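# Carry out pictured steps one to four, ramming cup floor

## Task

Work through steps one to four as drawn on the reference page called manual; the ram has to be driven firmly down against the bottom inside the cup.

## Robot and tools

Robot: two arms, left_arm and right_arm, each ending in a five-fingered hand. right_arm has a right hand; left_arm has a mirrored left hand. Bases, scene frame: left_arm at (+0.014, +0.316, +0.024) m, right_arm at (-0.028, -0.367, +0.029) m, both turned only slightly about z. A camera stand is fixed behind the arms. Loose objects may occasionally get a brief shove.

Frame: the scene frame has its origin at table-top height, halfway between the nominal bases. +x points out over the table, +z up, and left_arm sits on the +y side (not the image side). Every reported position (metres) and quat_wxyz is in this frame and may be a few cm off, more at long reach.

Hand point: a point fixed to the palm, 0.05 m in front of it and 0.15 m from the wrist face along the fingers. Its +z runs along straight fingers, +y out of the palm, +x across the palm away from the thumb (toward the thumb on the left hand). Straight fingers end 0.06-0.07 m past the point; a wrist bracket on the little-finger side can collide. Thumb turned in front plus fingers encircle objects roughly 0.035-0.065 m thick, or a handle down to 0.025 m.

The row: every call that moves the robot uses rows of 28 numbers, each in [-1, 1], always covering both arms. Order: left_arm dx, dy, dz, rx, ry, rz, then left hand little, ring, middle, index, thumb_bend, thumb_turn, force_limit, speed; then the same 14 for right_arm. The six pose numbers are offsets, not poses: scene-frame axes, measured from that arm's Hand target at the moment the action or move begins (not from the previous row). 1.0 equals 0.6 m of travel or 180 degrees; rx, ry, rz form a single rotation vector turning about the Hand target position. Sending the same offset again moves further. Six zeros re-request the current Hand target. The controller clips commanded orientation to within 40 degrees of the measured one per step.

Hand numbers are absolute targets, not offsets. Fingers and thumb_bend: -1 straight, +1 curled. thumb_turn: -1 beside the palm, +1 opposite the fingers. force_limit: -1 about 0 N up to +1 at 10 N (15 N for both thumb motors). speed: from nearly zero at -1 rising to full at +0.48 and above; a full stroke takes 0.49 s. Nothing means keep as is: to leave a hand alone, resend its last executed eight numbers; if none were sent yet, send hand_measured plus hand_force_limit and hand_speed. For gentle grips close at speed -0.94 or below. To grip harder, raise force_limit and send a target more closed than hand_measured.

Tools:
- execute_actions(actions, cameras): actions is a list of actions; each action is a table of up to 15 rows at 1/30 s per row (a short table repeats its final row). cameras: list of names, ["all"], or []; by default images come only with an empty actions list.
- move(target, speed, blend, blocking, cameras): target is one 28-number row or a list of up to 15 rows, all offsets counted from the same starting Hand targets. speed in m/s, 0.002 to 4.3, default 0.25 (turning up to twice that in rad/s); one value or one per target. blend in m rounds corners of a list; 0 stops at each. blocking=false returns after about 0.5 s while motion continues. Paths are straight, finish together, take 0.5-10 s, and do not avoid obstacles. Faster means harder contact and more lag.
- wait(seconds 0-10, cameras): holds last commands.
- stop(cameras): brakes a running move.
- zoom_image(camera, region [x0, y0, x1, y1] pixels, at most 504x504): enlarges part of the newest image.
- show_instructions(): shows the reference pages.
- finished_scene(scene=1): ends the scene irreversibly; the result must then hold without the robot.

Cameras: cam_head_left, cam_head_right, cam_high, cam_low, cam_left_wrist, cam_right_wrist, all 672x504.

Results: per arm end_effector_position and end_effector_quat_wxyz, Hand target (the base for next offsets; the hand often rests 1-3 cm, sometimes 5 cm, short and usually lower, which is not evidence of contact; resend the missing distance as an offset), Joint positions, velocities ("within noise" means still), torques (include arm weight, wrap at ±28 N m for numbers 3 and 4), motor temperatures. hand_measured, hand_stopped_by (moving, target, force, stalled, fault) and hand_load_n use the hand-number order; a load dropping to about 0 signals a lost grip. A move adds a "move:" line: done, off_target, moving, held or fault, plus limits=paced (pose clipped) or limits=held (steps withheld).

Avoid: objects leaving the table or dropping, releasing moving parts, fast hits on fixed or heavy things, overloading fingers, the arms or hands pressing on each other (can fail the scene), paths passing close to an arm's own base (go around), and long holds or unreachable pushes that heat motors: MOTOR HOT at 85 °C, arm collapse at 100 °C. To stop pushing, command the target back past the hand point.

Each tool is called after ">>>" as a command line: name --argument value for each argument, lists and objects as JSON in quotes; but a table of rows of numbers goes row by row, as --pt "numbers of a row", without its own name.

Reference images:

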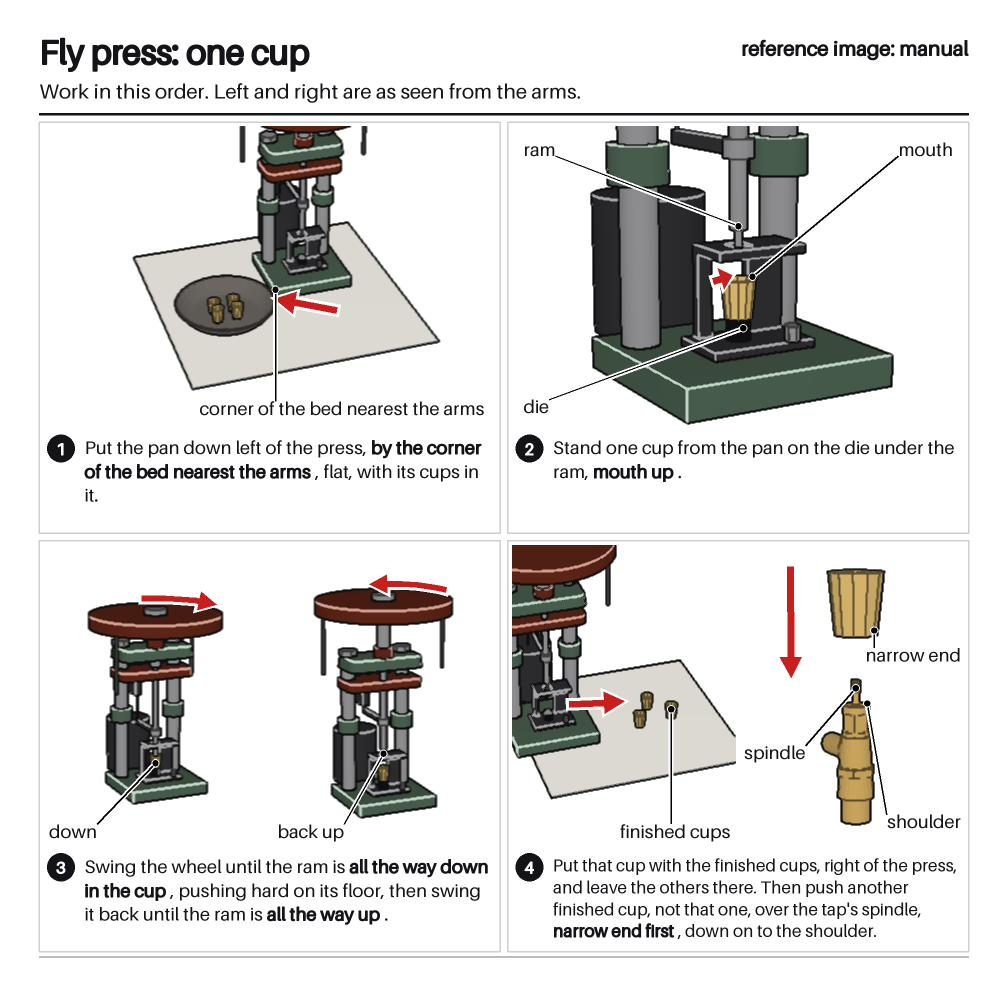

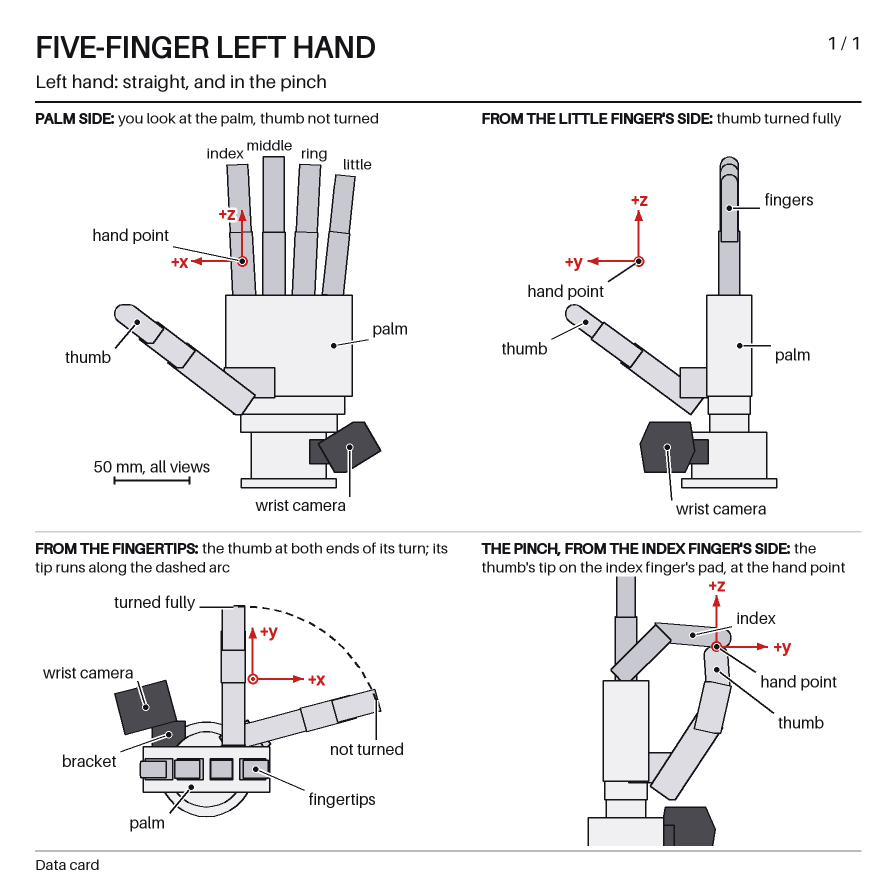

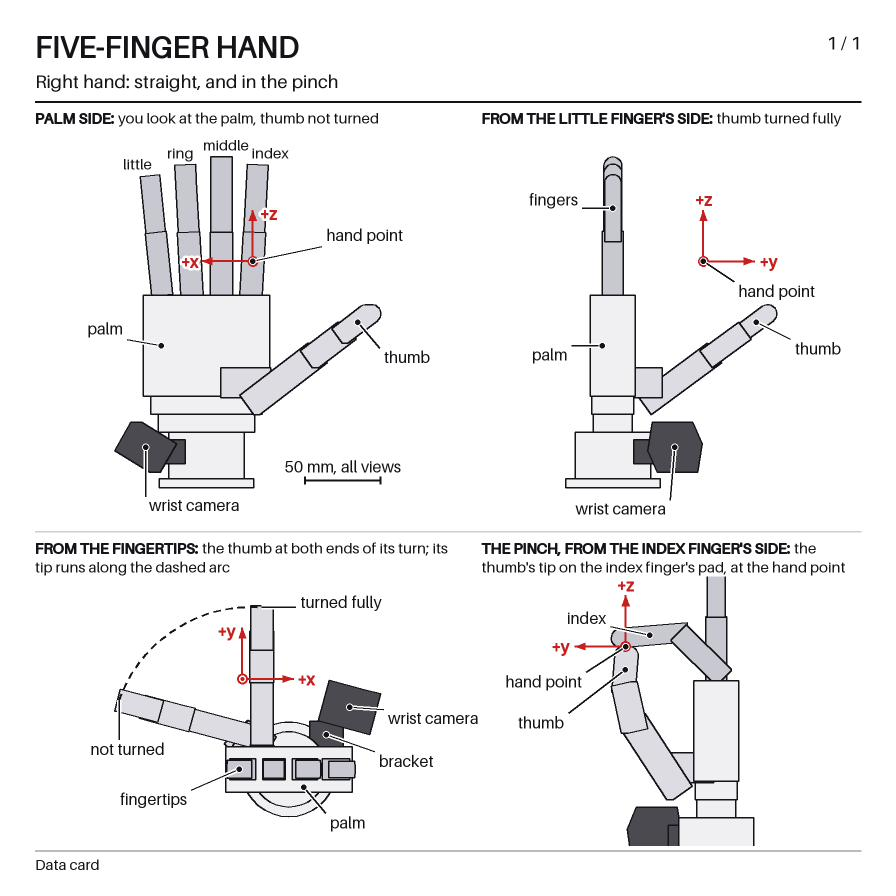

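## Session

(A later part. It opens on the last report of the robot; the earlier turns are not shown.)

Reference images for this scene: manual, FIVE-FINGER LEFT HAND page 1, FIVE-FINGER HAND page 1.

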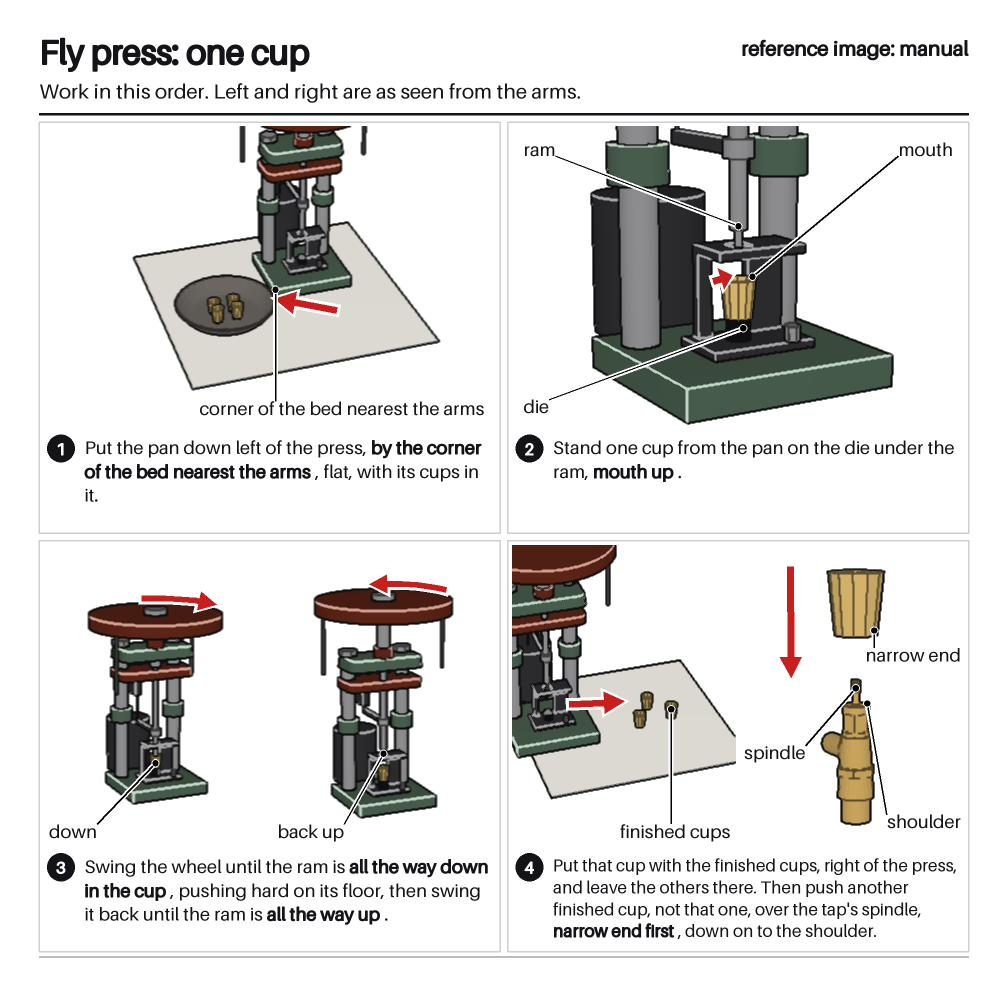

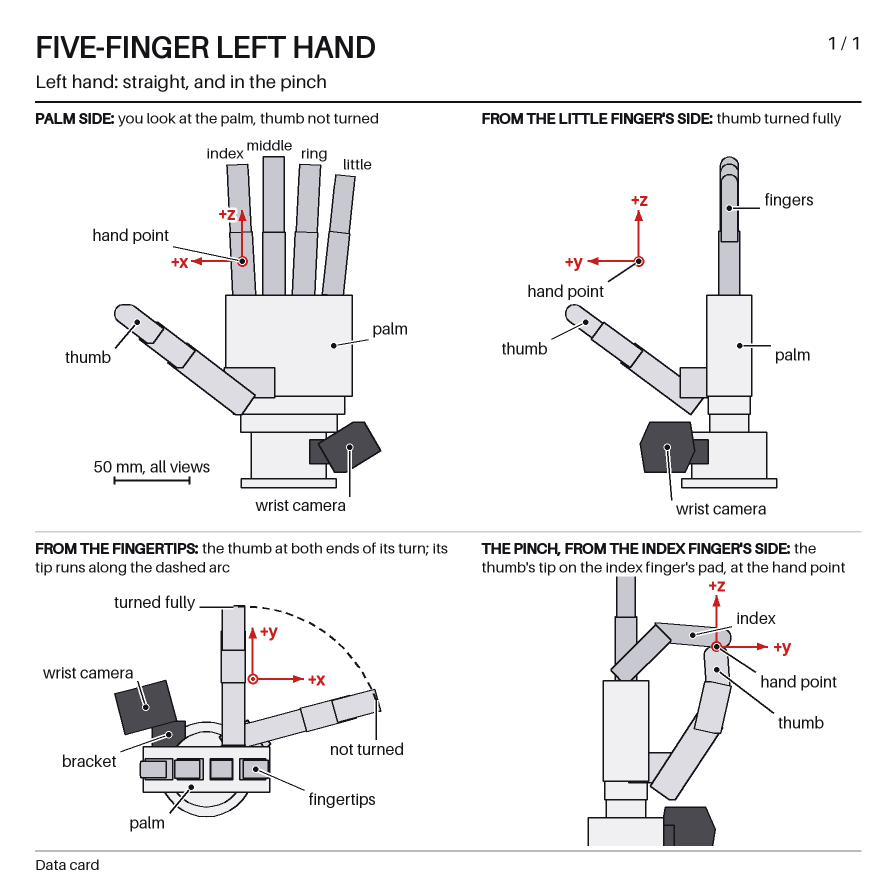

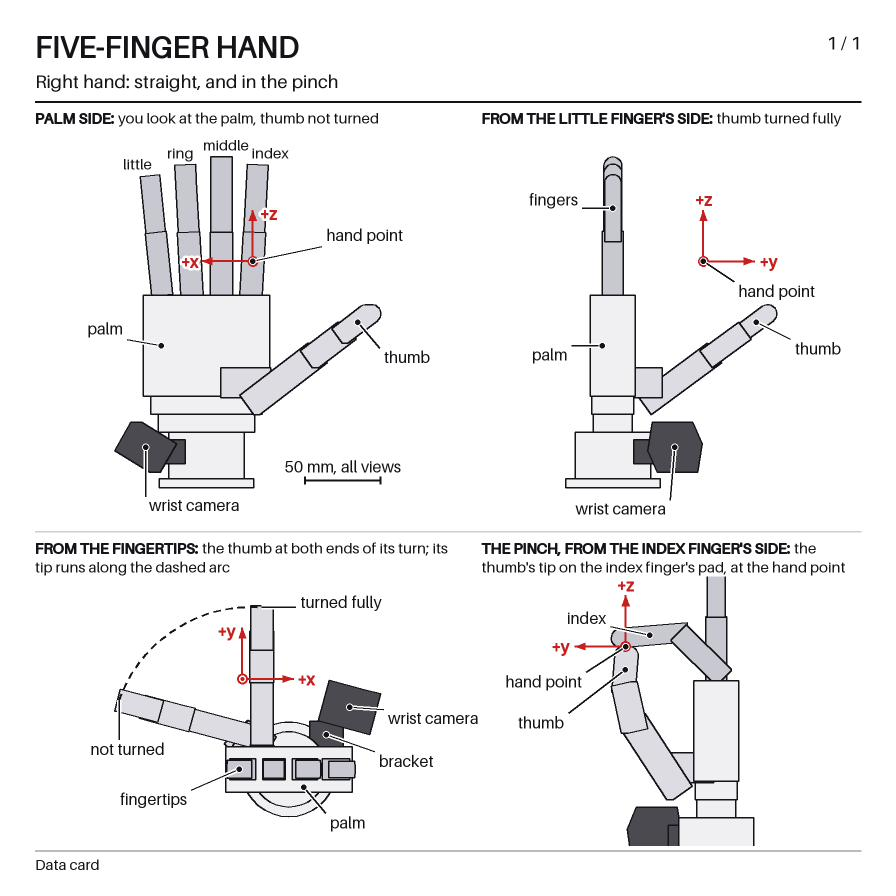

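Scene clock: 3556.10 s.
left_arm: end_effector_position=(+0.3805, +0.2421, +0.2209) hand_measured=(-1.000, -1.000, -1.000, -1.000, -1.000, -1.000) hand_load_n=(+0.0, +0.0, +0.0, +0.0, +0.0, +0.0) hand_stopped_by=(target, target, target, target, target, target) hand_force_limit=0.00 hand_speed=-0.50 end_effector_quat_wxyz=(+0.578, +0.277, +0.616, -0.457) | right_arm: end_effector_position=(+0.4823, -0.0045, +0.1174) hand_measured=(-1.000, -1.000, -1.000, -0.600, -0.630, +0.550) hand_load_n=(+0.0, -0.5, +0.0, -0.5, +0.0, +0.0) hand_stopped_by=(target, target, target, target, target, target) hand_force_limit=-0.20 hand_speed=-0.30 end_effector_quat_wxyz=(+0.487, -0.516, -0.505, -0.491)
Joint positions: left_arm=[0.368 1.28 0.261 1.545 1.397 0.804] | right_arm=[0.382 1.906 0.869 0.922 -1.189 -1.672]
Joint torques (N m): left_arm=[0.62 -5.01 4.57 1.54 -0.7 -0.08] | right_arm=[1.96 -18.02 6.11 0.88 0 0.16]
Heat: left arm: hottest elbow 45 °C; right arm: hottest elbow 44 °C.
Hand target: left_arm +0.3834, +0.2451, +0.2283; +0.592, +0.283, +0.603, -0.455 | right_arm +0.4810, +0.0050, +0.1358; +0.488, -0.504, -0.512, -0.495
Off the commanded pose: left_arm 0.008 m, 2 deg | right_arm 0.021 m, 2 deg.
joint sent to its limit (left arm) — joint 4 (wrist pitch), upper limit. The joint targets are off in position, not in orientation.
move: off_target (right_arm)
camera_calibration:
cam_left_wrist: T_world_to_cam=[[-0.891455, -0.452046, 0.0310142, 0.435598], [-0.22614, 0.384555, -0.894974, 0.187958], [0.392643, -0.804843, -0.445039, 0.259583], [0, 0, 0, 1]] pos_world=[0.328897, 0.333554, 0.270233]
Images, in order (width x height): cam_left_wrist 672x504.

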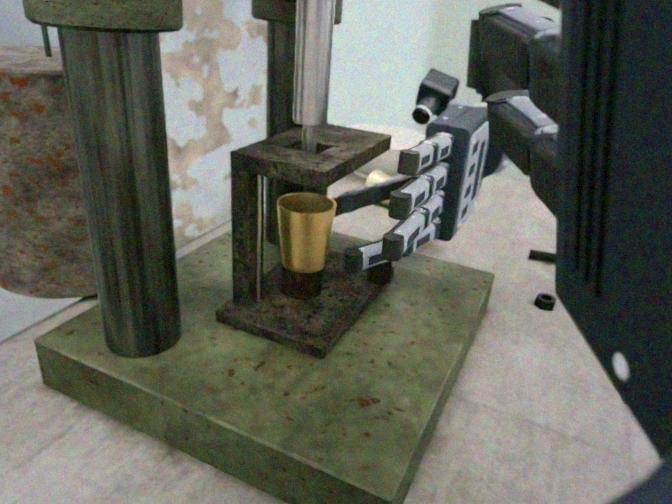

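>>> move --target '[0,0,0,0,0,0,-1,-1,-1,-1,-1,-1,0.0,-0.5,0.045,0.0,-0.008,0,0,0,-1,-1,-1,-0.6,-0.63,0.55,-0.2,-0.3]' --speed 0.04 --cameras '["cam_left_wrist"]'

Scene clock: 3561.33 s.
left_arm: end_effector_position=(+0.3805, +0.2421, +0.2209) hand_measured=(-1.000, -1.000, -1.000, -1.000, -1.000, -1.000) hand_load_n=(+0.0, +0.0, +0.0, +0.0, +0.0, +0.0) hand_stopped_by=(target, target, target, target, target, target) hand_force_limit=0.00 hand_speed=-0.50 end_effector_quat_wxyz=(+0.578, +0.277, +0.616, -0.457) | right_arm: end_effector_position=(+0.4970, +0.0002, +0.1271) hand_measured=(-1.000, -1.000, -1.000, -0.600, -0.630, +0.550) hand_load_n=(+0.0, +0.0, +0.0, +0.0, +0.0, +0.0) hand_stopped_by=(target, target, target, target, target, target) hand_force_limit=-0.20 hand_speed=-0.30 end_effector_quat_wxyz=(+0.487, -0.511, -0.508, -0.494)
Joint positions: left_arm=[0.368 1.28 0.261 1.545 1.397 0.804] | right_arm=[0.379 1.912 0.916 0.893 -1.196 -1.672]
Joint torques (N m): left_arm=[0.73 -4.95 4.56 1.54 -0.7 -0.08] | right_arm=[0.56 -14.97 8.76 0.84 -0.52 0.1]
Heat: left arm: hottest elbow 45 °C; right arm: hottest elbow 44 °C.
Hand target: left_arm +0.3834, +0.2451, +0.2283; +0.592, +0.283, +0.603, -0.455 | right_arm +0.5080, +0.0050, +0.1310; +0.488, -0.504, -0.512, -0.495
Off the commanded pose: left_arm 0.008 m, 2 deg | right_arm 0.013 m, 1 deg.
joint sent to its limit (left arm) — joint 4 (wrist pitch), upper limit. The joint targets are off in position, not in orientation.
move: off_target (right_arm)
camera_calibration:
cam_left_wrist: T_world_to_cam=[[-0.891455, -0.452046, 0.0310142, 0.435598], [-0.22614, 0.384555, -0.894974, 0.187958], [0.392643, -0.804843, -0.445039, 0.259583], [0, 0, 0, 1]] pos_world=[0.328897, 0.333554, 0.270233]
Images, in order (width x height): cam_left_wrist 672x504.

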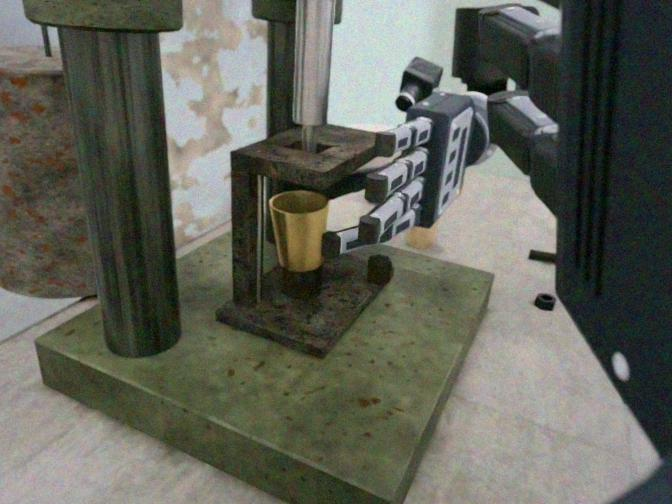

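>>> zoom_image --camera "cam_left_wrist" --region '[220, 130, 440, 330]'

Scaled by 2.291.

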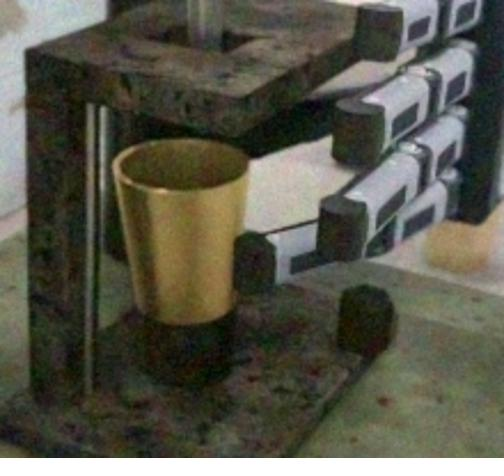

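>>> move --target '[0,0,0,0,0,0,-1,-1,-1,-1,-1,-1,0.0,-0.5,-0.04,0.0,-0.028,0,0,0,-1,-1,-1,-0.6,-0.63,0.55,-0.2,-0.3]' --speed 0.04 --cameras '["cam_left_wrist"]'

Scene clock: 3573.50 s.
left_arm: end_effector_position=(+0.3805, +0.2421, +0.2209) hand_measured=(-1.000, -1.000, -1.000, -1.000, -1.000, -1.000) hand_load_n=(-0.5, +0.0, +0.0, +0.0, +0.0, +0.0) hand_stopped_by=(target, target, target, target, target, target) hand_force_limit=0.00 hand_speed=-0.50 end_effector_quat_wxyz=(+0.578, +0.277, +0.616, -0.457) | right_arm: end_effector_position=(+0.4871, -0.0042, +0.1142) hand_measured=(-1.000, -1.000, -1.000, -0.600, -0.630, +0.550) hand_load_n=(+0.0, +0.0, +0.0, +0.0, +0.0, +0.0) hand_stopped_by=(target, target, target, target, target, target) hand_force_limit=-0.20 hand_speed=-0.30 end_effector_quat_wxyz=(+0.487, -0.516, -0.505, -0.491)
Joint positions: left_arm=[0.368 1.28 0.261 1.545 1.397 0.804] | right_arm=[0.379 1.922 0.882 0.923 -1.192 -1.672]
Joint torques (N m): left_arm=[0.67 -5.07 4.56 1.52 -0.7 -0.07] | right_arm=[1.79 -14.62 5.57 2.84 0 0.12]
Heat: left arm: hottest elbow 45 °C; right arm: hottest elbow 45 °C.
Hand target: left_arm +0.3834, +0.2451, +0.2283; +0.592, +0.283, +0.603, -0.455 | right_arm +0.4840, +0.0050, +0.1142; +0.488, -0.504, -0.512, -0.495
Off the commanded pose: left_arm 0.008 m, 2 deg | right_arm 0.010 m, 2 deg.
joint sent to its limit (left arm) — joint 4 (wrist pitch), upper limit. The joint targets are off in position, not in orientation.
move: done
camera_calibration:
cam_left_wrist: T_world_to_cam=[[-0.891455, -0.452046, 0.0310142, 0.435598], [-0.22614, 0.384555, -0.894974, 0.187958], [0.392643, -0.804843, -0.445039, 0.259583], [0, 0, 0, 1]] pos_world=[0.328897, 0.333554, 0.270233]
Images, in order (width x height): cam_left_wrist 672x504.

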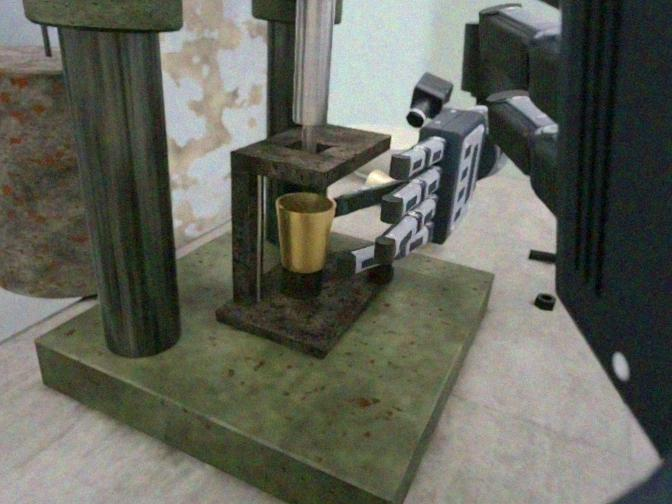

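>>> move --target '[0,0,0,0,0,0,-1,-1,-1,-1,-1,-1,0.0,-0.5,0.035,0.0,0.0,0,0,0,-1,-1,-1,-0.6,-0.63,0.55,-0.2,-0.3]' --speed 0.03 --cameras '["cam_left_wrist"]'

>>> zoom_image --camera "cam_left_wrist" --region '[220, 130, 440, 330]'

Scene clock: 3580.40 s.
left_arm: end_effector_position=(+0.3805, +0.2421, +0.2209) hand_measured=(-1.000, -1.000, -1.000, -1.000, -1.000, -1.000) hand_load_n=(+0.0, +0.0, +0.0, +0.0, +0.0, +0.0) hand_stopped_by=(target, target, target, target, target, target) hand_force_limit=0.00 hand_speed=-0.50 end_effector_quat_wxyz=(+0.578, +0.277, +0.616, -0.457) | right_arm: end_effector_position=(+0.4951, -0.0007, +0.1097) hand_measured=(-1.000, -1.000, -1.000, -0.600, -0.630, +0.550) hand_load_n=(+0.0, +0.0, +0.0, -0.5, +0.0, +0.5) hand_stopped_by=(target, target, target, target, target, target) hand_force_limit=-0.20 hand_speed=-0.30 end_effector_quat_wxyz=(+0.488, -0.515, -0.506, -0.491)
Joint positions: left_arm=[0.368 1.28 0.261 1.545 1.397 0.804] | right_arm=[0.379 1.948 0.91 0.923 -1.195 -1.672]
Joint torques (N m): left_arm=[0.67 -5.01 4.55 1.54 -0.7 -0.07] | right_arm=[0.73 -15.03 8.32 1.43 -0.52 0.1]
Heat: left arm: hottest elbow 45 °C; right arm: hottest elbow 44 °C.
Hand target: left_arm +0.3834, +0.2451, +0.2283; +0.592, +0.283, +0.603, -0.455 | right_arm +0.5050, +0.0050, +0.1142; +0.488, -0.504, -0.512, -0.495
Off the commanded pose: left_arm 0.008 m, 2 deg | right_arm 0.012 m, 1 deg.
joint sent to its limit (left arm) — joint 4 (wrist pitch), upper limit. The joint targets are off in position, not in orientation.
move: off_target (right_arm)
camera_calibration:
cam_left_wrist: T_world_to_cam=[[-0.891455, -0.452046, 0.0310142, 0.435598], [-0.22614, 0.384555, -0.894974, 0.187958], [0.392643, -0.804843, -0.445039, 0.259583], [0, 0, 0, 1]] pos_world=[0.328897, 0.333554, 0.270233]
Images, in order (width x height): cam_left_wrist 672x504.

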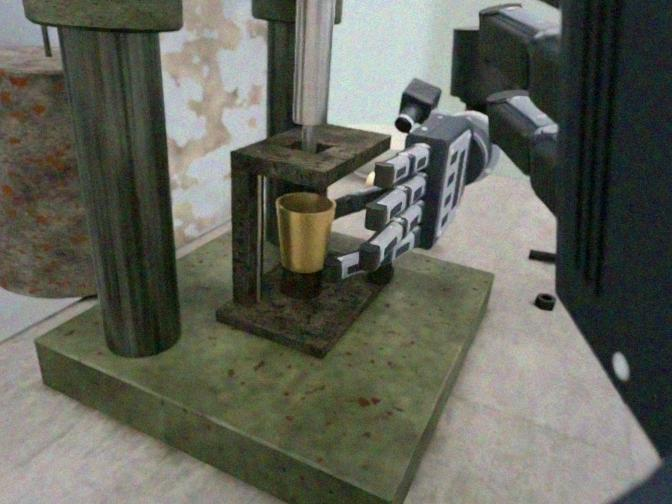

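Scaled by 2.291.

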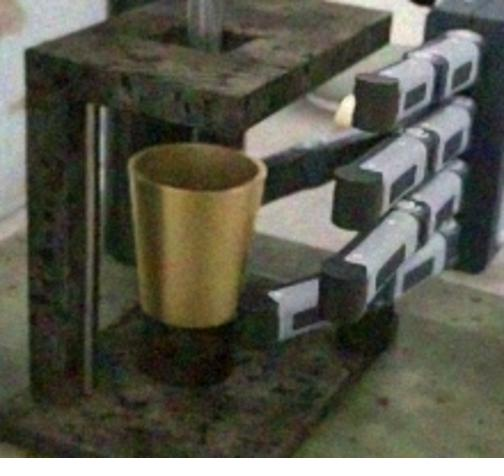

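>>> move --target '[0,0,0,0,0,0,-1,-1,-1,-1,-1,-1,0.0,-0.5,0.025,-0.003,0.003,0,0,0,-1,-1,-1,-0.6,-0.63,0.55,-0.2,-0.3]' --speed 0.03 --cameras '["cam_left_wrist"]'

>>> zoom_image --camera "cam_left_wrist" --region '[220, 130, 440, 330]'

Scene clock: 3585.43 s.
left_arm: end_effector_position=(+0.3805, +0.2421, +0.2209) hand_measured=(-1.000, -1.000, -1.000, -1.000, -1.000, -1.000) hand_load_n=(+0.0, +0.0, +0.0, +0.0, +0.0, +0.0) hand_stopped_by=(target, target, target, target, target, target) hand_force_limit=0.00 hand_speed=-0.50 end_effector_quat_wxyz=(+0.578, +0.277, +0.616, -0.457) | right_arm: end_effector_position=(+0.5000, +0.0032, +0.1119) hand_measured=(-1.000, -1.000, -1.000, -0.600, -0.630, +0.550) hand_load_n=(+0.0, +0.0, +0.0, +0.0, -0.5, -0.5) hand_stopped_by=(target, target, target, target, target, target) hand_force_limit=-0.20 hand_speed=-0.30 end_effector_quat_wxyz=(+0.495, -0.505, -0.513, -0.487)
Joint positions: left_arm=[0.368 1.28 0.261 1.545 1.397 0.804] | right_arm=[0.376 1.962 0.941 0.912 -1.226 -1.672]
Joint torques (N m): left_arm=[0.67 -5.07 4.55 1.52 -0.69 -0.07] | right_arm=[0.5 -15.27 9.25 0.8 -0.25 0.06]
Heat: left arm: hottest elbow 45 °C; right arm: hottest elbow 44 °C.
Hand target: left_arm +0.3834, +0.2451, +0.2283; +0.592, +0.283, +0.603, -0.455 | right_arm +0.5200, +0.0032, +0.1160; +0.488, -0.504, -0.512, -0.495
Off the commanded pose: left_arm 0.008 m, 2 deg | right_arm 0.020 m, 1 deg.
joint sent to its limit (left arm) — joint 4 (wrist pitch), upper limit. The joint targets are off in position, not in orientation.
move: off_target (right_arm)
camera_calibration:
cam_left_wrist: T_world_to_cam=[[-0.891455, -0.452046, 0.0310142, 0.435598], [-0.22614, 0.384555, -0.894974, 0.187958], [0.392643, -0.804843, -0.445039, 0.259583], [0, 0, 0, 1]] pos_world=[0.328897, 0.333554, 0.270233]
Images, in order (width x height): cam_left_wrist 672x504.

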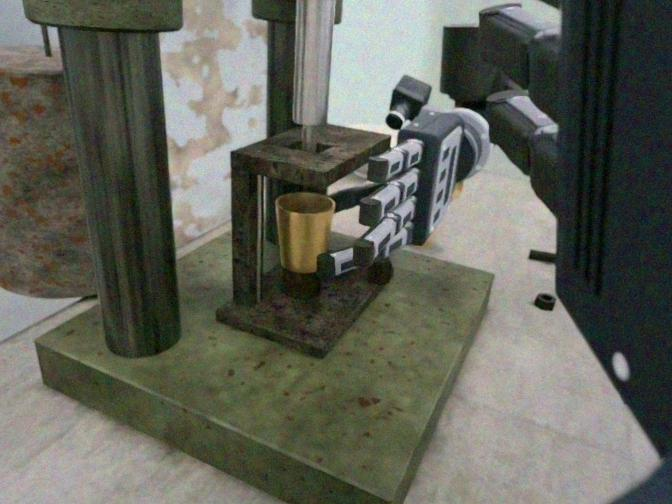

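Scaled by 2.291.

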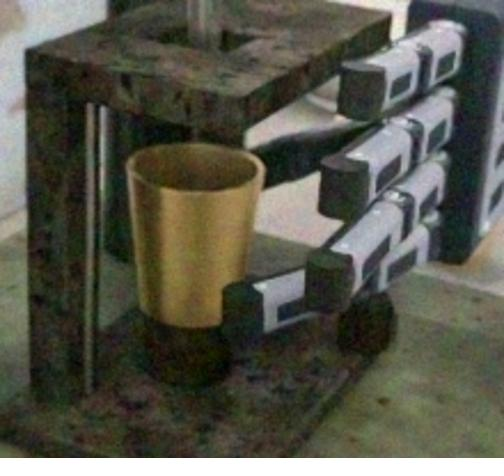

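>>> move --target '[0,0,0,0,0,0,-1,-1,-1,-1,-1,-1,0.0,-0.5,0.01,-0.0133,-0.003,0,0,0,-1,-1,-1,-0.5,-0.6,0.55,-0.2,-0.8]' --speed 0.03 --cameras '["cam_left_wrist"]'

>>> zoom_image --camera "cam_left_wrist" --region '[220, 130, 440, 330]'

Scene clock: 3595.50 s.
left_arm: end_effector_position=(+0.3805, +0.2421, +0.2209) hand_measured=(-1.000, -1.000, -1.000, -1.000, -1.000, -1.000) hand_load_n=(+0.0, +0.0, +0.0, +0.0, +0.0, +0.0) hand_stopped_by=(target, target, target, target, target, target) hand_force_limit=0.00 hand_speed=-0.50 end_effector_quat_wxyz=(+0.578, +0.277, +0.616, -0.457) | right_arm: end_effector_position=(+0.5016, +0.0014, +0.1119) hand_measured=(-1.000, -1.000, -1.000, -0.500, -0.600, +0.550) hand_load_n=(+0.0, +0.0, +0.0, +0.0, -1.0, -1.0) hand_stopped_by=(target, target, target, target, target, target) hand_force_limit=-0.20 hand_speed=-0.80 end_effector_quat_wxyz=(+0.499, -0.502, -0.515, -0.484)
Joint positions: left_arm=[0.368 1.28 0.261 1.545 1.397 0.804] | right_arm=[0.368 1.966 0.95 0.906 -1.246 -1.672]
Joint torques (N m): left_arm=[0.67 -5.01 4.56 1.55 -0.7 -0.08] | right_arm=[-0.03 -14.92 9.18 0.7 -0.15 0.04]
Heat: left arm: hottest elbow 45 °C; right arm: hottest elbow 44 °C.
Hand target: left_arm +0.3834, +0.2451, +0.2283; +0.592, +0.283, +0.603, -0.455 | right_arm +0.5260, -0.0048, +0.1142; +0.488, -0.504, -0.512, -0.495
Off the commanded pose: left_arm 0.008 m, 2 deg | right_arm 0.025 m, 2 deg.
joint sent to its limit (left arm) — joint 4 (wrist pitch), upper limit. The joint targets are off in position, not in orientation.
move: off_target (right_arm)
camera_calibration:
cam_left_wrist: T_world_to_cam=[[-0.891455, -0.452046, 0.0310142, 0.435598], [-0.22614, 0.384555, -0.894974, 0.187958], [0.392643, -0.804843, -0.445039, 0.259583], [0, 0, 0, 1]] pos_world=[0.328897, 0.333554, 0.270233]
Images, in order (width x height): cam_left_wrist 672x504.

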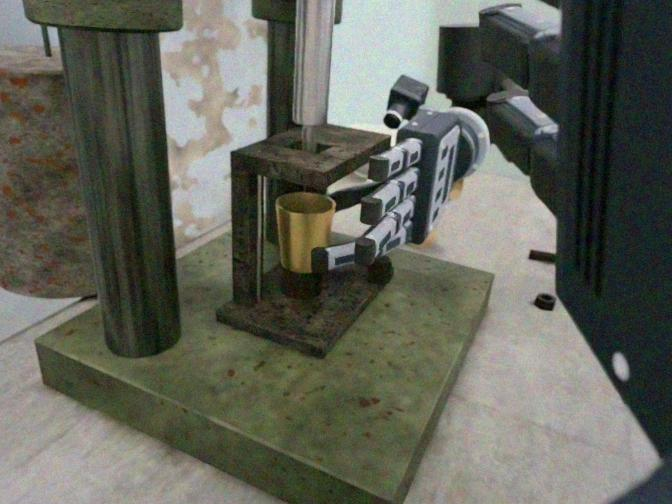

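Scaled by 2.291.

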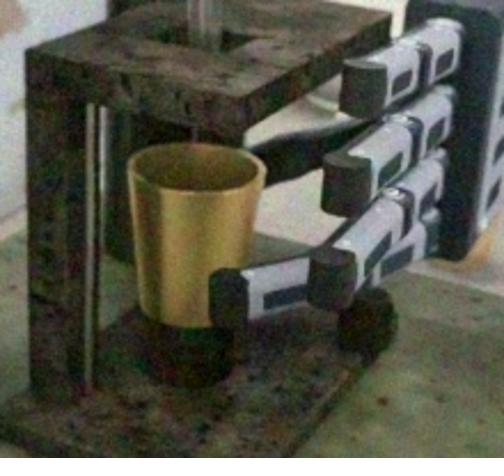

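>>> execute_actions --actions '[]' --cameras '["cam_right_wrist"]'

>>> zoom_image --camera "cam_right_wrist" --region '[250, 220, 672, 504]'

Scene clock: 3598.47 s.
left_arm: end_effector_position=(+0.3805, +0.2421, +0.2209) hand_measured=(-1.000, -1.000, -1.000, -1.000, -1.000, -1.000) hand_load_n=(+0.0, +0.0, +0.0, +0.0, +0.0, +0.0) hand_stopped_by=(target, target, target, target, target, target) hand_force_limit=0.00 hand_speed=-0.50 end_effector_quat_wxyz=(+0.578, +0.277, +0.616, -0.457) | right_arm: end_effector_position=(+0.5016, +0.0014, +0.1119) hand_measured=(-1.000, -1.000, -1.000, -0.500, -0.600, +0.550) hand_load_n=(+0.0, +0.0, +0.0, +0.0, -1.5, -1.0) hand_stopped_by=(target, target, target, target, target, target) hand_force_limit=-0.20 hand_speed=-0.80 end_effector_quat_wxyz=(+0.499, -0.502, -0.515, -0.484)
Joint positions: left_arm=[0.368 1.28 0.261 1.545 1.397 0.804] | right_arm=[0.368 1.966 0.95 0.906 -1.246 -1.672]
Joint velocities: within noise
Joint torques (N m): left_arm=[0.62 -5.01 4.56 1.52 -0.69 -0.08] | right_arm=[-0.03 -14.8 9.25 0.73 -0.15 0.03]
Motor temperatures (°C): left_arm=[30 28 44 28 29 28] | right_arm=[25 31 44 29 32 29]
Heat: left arm: hottest elbow 44 °C; right arm: hottest elbow 44 °C.
Hand target: left_arm +0.3834, +0.2451, +0.2283; +0.592, +0.283, +0.603, -0.455 | right_arm +0.5260, -0.0048, +0.1142; +0.488, -0.504, -0.512, -0.495
Off the commanded pose: left_arm 0.008 m, 2 deg | right_arm 0.025 m, 2 deg.
camera_calibration:
cam_right_wrist: T_world_to_cam=[[0.965897, 0.0548687, 0.253047, -0.509408], [0.244172, -0.518214, -0.819655, -0.026663], [0.0861589, 0.853489, -0.513939, 0.129766], [0, 0, 0, 1]] pos_world=[0.487365, -0.0966208, 0.173742]
Images, in order (width x height): cam_right_wrist 672x504.

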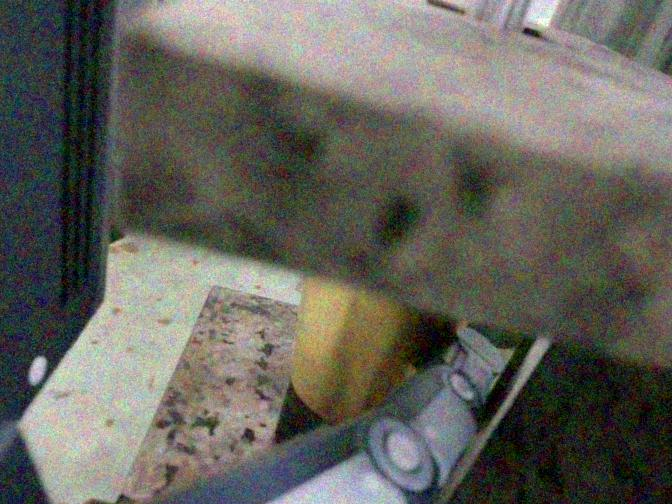

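Scaled by 1.194.

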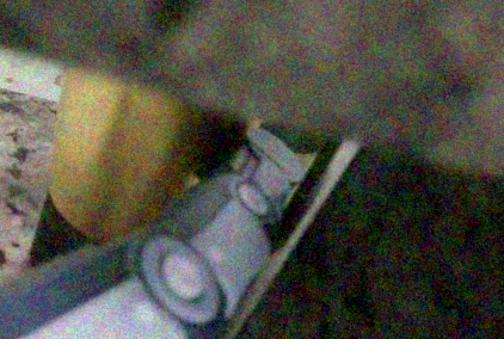

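>>> move --target '[0,0,0,0,0,0,-1,-1,-1,-1,-1,-1,0.0,-0.5,-0.0167,-0.0167,-0.0,0,0,0,-1,-1,-1,-0.5,-0.57,0.55,-0.2,-0.8]' --speed 0.03 --cameras '["cam_left_wrist"]'

>>> zoom_image --camera "cam_left_wrist" --region '[220, 130, 440, 330]'

Scene clock: 3609.80 s.
left_arm: end_effector_position=(+0.3805, +0.2421, +0.2209) hand_measured=(-1.000, -1.000, -1.000, -1.000, -1.000, -1.000) hand_load_n=(+0.0, +0.0, -0.5, +0.0, +0.0, +0.0) hand_stopped_by=(target, target, target, target, target, target) hand_force_limit=0.00 hand_speed=-0.50 end_effector_quat_wxyz=(+0.578, +0.277, +0.616, -0.457) | right_arm: end_effector_position=(+0.5021, -0.0013, +0.1121) hand_measured=(-1.000, -1.000, -1.000, -0.500, -0.570, +0.550) hand_load_n=(+0.0, +0.0, +0.0, +0.0, -1.0, +0.5) hand_stopped_by=(target, target, target, target, target, target) hand_force_limit=-0.20 hand_speed=-0.80 end_effector_quat_wxyz=(+0.500, -0.501, -0.515, -0.483)
Joint positions: left_arm=[0.368 1.28 0.261 1.545 1.397 0.804] | right_arm=[0.362 1.966 0.95 0.906 -1.255 -1.672]
Joint torques (N m): left_arm=[0.67 -4.89 4.56 1.54 -0.7 -0.08] | right_arm=[-0.5 -16.26 6.02 1.33 -0.26 -0.02]
Heat: left arm: hottest elbow 44 °C; right arm: hottest elbow 45 °C.
Hand target: left_arm +0.3834, +0.2451, +0.2283; +0.592, +0.283, +0.603, -0.455 | right_arm +0.5160, -0.0148, +0.1142; +0.488, -0.504, -0.512, -0.495
Off the commanded pose: left_arm 0.008 m, 2 deg | right_arm 0.019 m, 2 deg.
joint sent to its limit (left arm) — joint 4 (wrist pitch), upper limit. The joint targets are off in position, not in orientation.
move: off_target (right_arm)
camera_calibration:
cam_left_wrist: T_world_to_cam=[[-0.891455, -0.452046, 0.0310142, 0.435598], [-0.22614, 0.384555, -0.894974, 0.187958], [0.392643, -0.804843, -0.445039, 0.259583], [0, 0, 0, 1]] pos_world=[0.328897, 0.333554, 0.270233]
Images, in order (width x height): cam_left_wrist 672x504.

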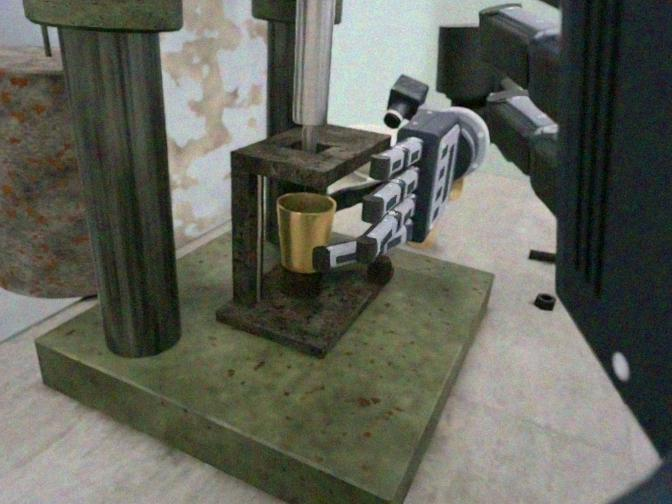

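Scaled by 2.291.

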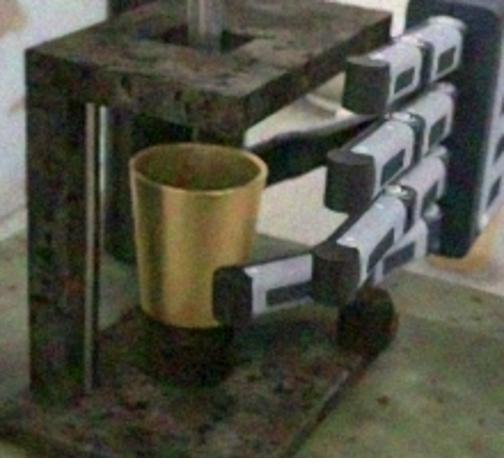

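>>> execute_actions --actions '[[[0,0,0,0,0,0,-1,-1,-1,-1,-1,-1,0.0,-0.5,0,0,0,0,0,0,-1,-1,-1,0.2,-0.38,0.55,-0.2,-0.85]]]'

>>> wait --seconds 4 --cameras '["cam_left_wrist"]'

>>> zoom_image --camera "cam_left_wrist" --region '[220, 130, 440, 330]'

Scene clock: 3615.70 s.
left_arm: end_effector_position=(+0.3805, +0.2421, +0.2209) hand_measured=(-1.000, -1.000, -1.000, -1.000, -1.000, -1.000) hand_load_n=(+0.0, +0.0, +0.0, +0.0, +0.0, +0.0) hand_stopped_by=(target, target, target, target, target, target) hand_force_limit=0.00 hand_speed=-0.50 end_effector_quat_wxyz=(+0.578, +0.277, +0.616, -0.457) | right_arm: end_effector_position=(+0.5075, -0.0069, +0.1119) hand_measured=(-1.000, -1.000, -1.000, -0.170, -0.390, +0.550) hand_load_n=(+0.0, +0.0, +0.0, +7.0, +6.0, +1.0) hand_stopped_by=(target, target, target, force, force, target) hand_force_limit=-0.20 hand_speed=-0.85 end_effector_quat_wxyz=(+0.495, -0.507, -0.511, -0.488)
Joint positions: left_arm=[0.368 1.28 0.261 1.545 1.397 0.804] | right_arm=[0.353 1.966 0.95 0.906 -1.244 -1.672]
Joint torques (N m): left_arm=[0.62 -4.95 4.57 1.54 -0.69 -0.08] | right_arm=[0.26 -16.38 6.09 1.33 -0.26 -0.03]
Heat: left arm: hottest elbow 44 °C; right arm: hottest elbow 44 °C.
Hand target: left_arm +0.3834, +0.2451, +0.2283; +0.592, +0.283, +0.603, -0.455 | right_arm +0.5160, -0.0148, +0.1142; +0.488, -0.504, -0.512, -0.495
Off the commanded pose: left_arm 0.008 m, 2 deg | right_arm 0.012 m, 1 deg.
joint sent to its limit (left arm) — joint 4 (wrist pitch), upper limit. The joint targets are off in position, not in orientation.

Scene clock: 3619.70 s.
left_arm: end_effector_position=(+0.3805, +0.2421, +0.2209) hand_measured=(-1.000, -1.000, -1.000, -1.000, -1.000, -1.000) hand_load_n=(+0.0, +0.0, +0.0, +0.0, +0.0, +0.0) hand_stopped_by=(target, target, target, target, target, target) hand_force_limit=0.00 hand_speed=-0.50 end_effector_quat_wxyz=(+0.578, +0.277, +0.616, -0.457) | right_arm: end_effector_position=(+0.5075, -0.0069, +0.1119) hand_measured=(-1.000, -1.000, -1.000, -0.170, -0.390, +0.550) hand_load_n=(+0.0, +0.0, +0.0, +7.5, +6.0, +1.0) hand_stopped_by=(target, target, target, force, force, target) hand_force_limit=-0.20 hand_speed=-0.85 end_effector_quat_wxyz=(+0.495, -0.507, -0.511, -0.488)
Joint positions: left_arm=[0.368 1.28 0.261 1.545 1.397 0.804] | right_arm=[0.353 1.966 0.95 0.906 -1.244 -1.672]
Joint torques (N m): left_arm=[0.67 -5.07 4.57 1.54 -0.7 -0.07] | right_arm=[0.32 -16.44 6.02 1.31 -0.27 -0.03]
Heat: left arm: hottest elbow 44 °C; right arm: hottest elbow 44 °C.
Hand target: left_arm +0.3834, +0.2451, +0.2283; +0.592, +0.283, +0.603, -0.455 | right_arm +0.5160, -0.0148, +0.1142; +0.488, -0.504, -0.512, -0.495
Off the commanded pose: left_arm 0.008 m, 2 deg | right_arm 0.012 m, 1 deg.
wait: 4.00 s; at rest by 0.17 s
camera_calibration:
cam_left_wrist: T_world_to_cam=[[-0.891455, -0.452046, 0.0310142, 0.435598], [-0.22614, 0.384555, -0.894974, 0.187958], [0.392643, -0.804843, -0.445039, 0.259583], [0, 0, 0, 1]] pos_world=[0.328897, 0.333554, 0.270233]
Images, in order (width x height): cam_left_wrist 672x504.

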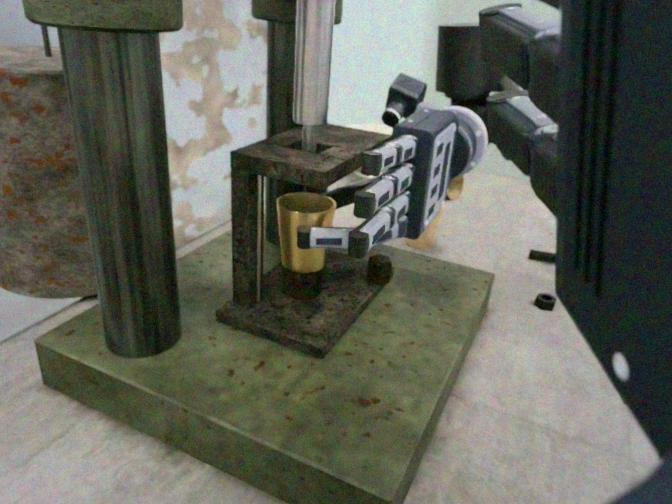

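Scaled by 2.291.

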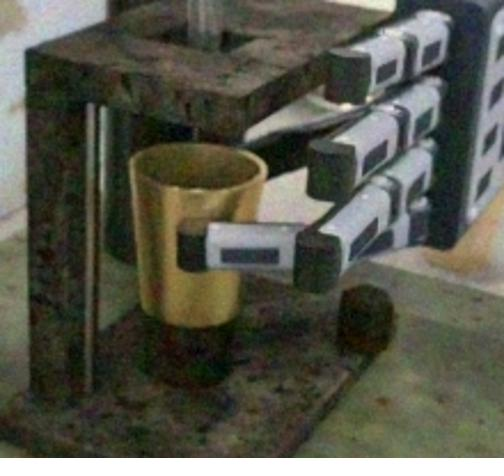

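>>> move --target '[0,0,0,0,0,0,-1,-1,-1,-1,-1,-1,0.0,-0.5,0,0,0.04,0,0,0,-1,-1,-1,0.2,-0.38,0.55,-0.2,-0.85]' --speed 0.03 --cameras '["cam_left_wrist"]'

>>> zoom_image --camera "cam_left_wrist" --region '[220, 130, 440, 330]'

Scene clock: 3628.50 s.
left_arm: end_effector_position=(+0.3805, +0.2421, +0.2209) hand_measured=(-1.000, -1.000, -1.000, -1.000, -1.000, -1.000) hand_load_n=(+0.0, +0.0, +0.0, +0.0, +0.0, +0.0) hand_stopped_by=(target, target, target, target, target, target) hand_force_limit=0.00 hand_speed=-0.50 end_effector_quat_wxyz=(+0.578, +0.277, +0.616, -0.457) | right_arm: end_effector_position=(+0.5061, -0.0074, +0.1130) hand_measured=(-1.000, -1.000, -1.000, -0.170, -0.390, +0.550) hand_load_n=(+0.0, +0.0, +0.0, +6.5, +6.5, +1.0) hand_stopped_by=(target, target, target, force, force, target) hand_force_limit=-0.20 hand_speed=-0.85 end_effector_quat_wxyz=(+0.499, -0.516, -0.506, -0.478)
Joint positions: left_arm=[0.368 1.28 0.261 1.545 1.397 0.804] | right_arm=[0.353 1.949 0.95 0.859 -1.244 -1.672]
Joint torques (N m): left_arm=[0.73 -5.01 4.57 1.52 -0.7 -0.08] | right_arm=[0.26 -19.66 6.32 0.88 -0.29 -0.03]
Heat: left arm: hottest elbow 44 °C; right arm: hottest elbow 43 °C.
Hand target: left_arm +0.3834, +0.2451, +0.2283; +0.592, +0.283, +0.603, -0.455 | right_arm +0.5160, -0.0148, +0.1382; +0.488, -0.504, -0.512, -0.495
Off the commanded pose: left_arm 0.008 m, 2 deg | right_arm 0.028 m, 3 deg.
joint sent to its limit (left arm) — joint 4 (wrist pitch), upper limit. The joint targets are off in position, not in orientation.
move: off_target (right_arm)
camera_calibration:
cam_left_wrist: T_world_to_cam=[[-0.891455, -0.452046, 0.0310142, 0.435598], [-0.22614, 0.384555, -0.894974, 0.187958], [0.392643, -0.804843, -0.445039, 0.259583], [0, 0, 0, 1]] pos_world=[0.328897, 0.333554, 0.270233]
Images, in order (width x height): cam_left_wrist 672x504.

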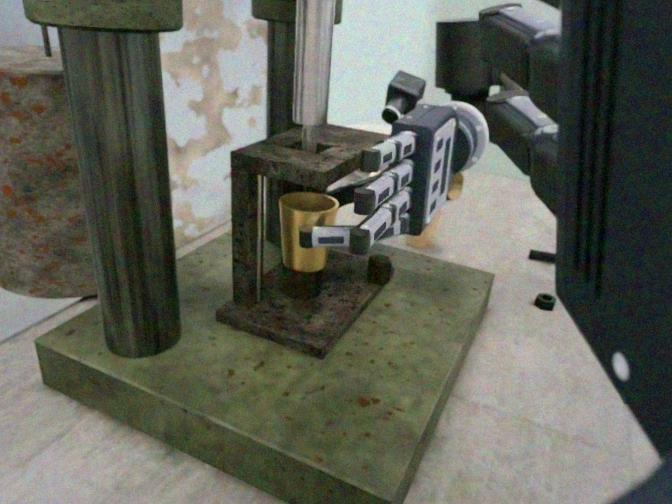

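Scaled by 2.291.

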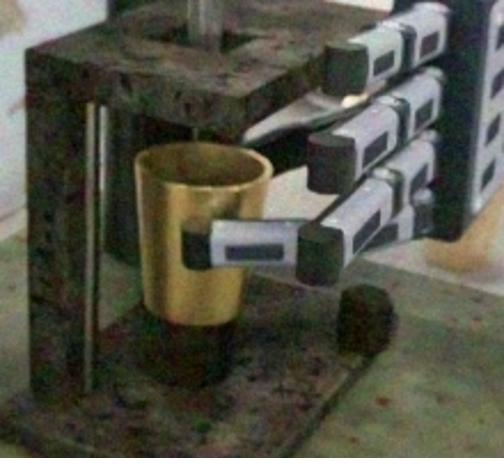

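>>> move --target '[0,0,0,0,0,0,-1,-1,-1,-1,-1,-1,0.0,-0.5,-0.007,0,0.017,0,0,0,-1,-1,-1,0.2,-0.38,0.55,-0.2,-0.85]' --speed 0.03 --cameras '["cam_left_wrist"]'

>>> zoom_image --camera "cam_left_wrist" --region '[220, 130, 440, 330]'

Scene clock: 3635.33 s.
left_arm: end_effector_position=(+0.3805, +0.2421, +0.2209) hand_measured=(-1.000, -1.000, -1.000, -1.000, -1.000, -1.000) hand_load_n=(+0.0, +0.0, +0.0, +0.0, +0.0, +0.0) hand_stopped_by=(target, target, target, target, target, target) hand_force_limit=0.00 hand_speed=-0.50 end_effector_quat_wxyz=(+0.578, +0.277, +0.616, -0.457) | right_arm: end_effector_position=(+0.5033, -0.0083, +0.1220) hand_measured=(-1.000, -1.000, -1.000, -0.170, -0.390, +0.550) hand_load_n=(-0.5, +0.0, +0.0, +7.0, +6.5, +1.5) hand_stopped_by=(target, target, target, force, force, target) hand_force_limit=-0.20 hand_speed=-0.85 end_effector_quat_wxyz=(+0.500, -0.517, -0.506, -0.477)
Joint positions: left_arm=[0.368 1.28 0.261 1.545 1.397 0.804] | right_arm=[0.353 1.922 0.942 0.836 -1.244 -1.672]
Joint torques (N m): left_arm=[0.67 -4.95 4.55 1.55 -0.69 -0.07] | right_arm=[0.62 -19.9 6.26 1.07 -0.18 -0.01]
Heat: left arm: hottest elbow 44 °C; right arm: hottest elbow 43 °C.
Hand target: left_arm +0.3834, +0.2451, +0.2283; +0.592, +0.283, +0.603, -0.455 | right_arm +0.5118, -0.0148, +0.1484; +0.488, -0.504, -0.512, -0.495
Off the commanded pose: left_arm 0.008 m, 2 deg | right_arm 0.028 m, 3 deg.
joint sent to its limit (left arm) — joint 4 (wrist pitch), upper limit. The joint targets are off in position, not in orientation.
move: off_target (right_arm)
camera_calibration:
cam_left_wrist: T_world_to_cam=[[-0.891455, -0.452046, 0.0310142, 0.435598], [-0.22614, 0.384555, -0.894974, 0.187958], [0.392643, -0.804843, -0.445039, 0.259583], [0, 0, 0, 1]] pos_world=[0.328897, 0.333554, 0.270233]
Images, in order (width x height): cam_left_wrist 672x504.

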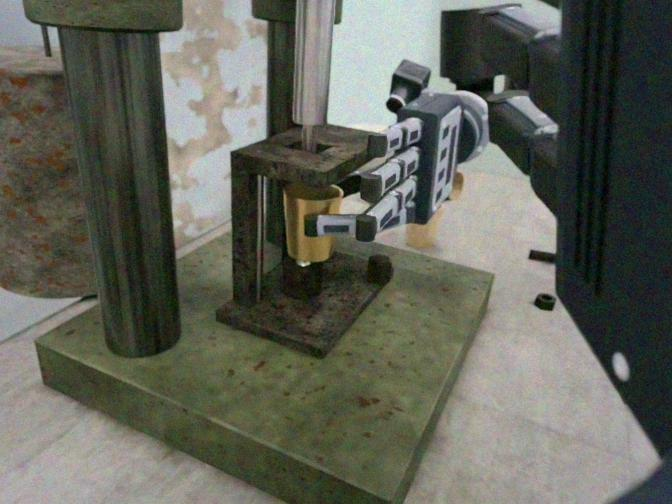

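Scaled by 2.291.

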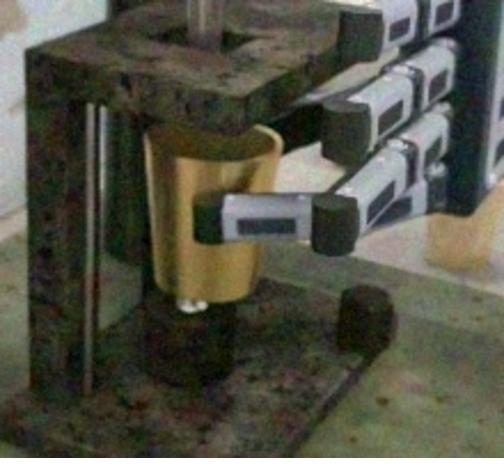

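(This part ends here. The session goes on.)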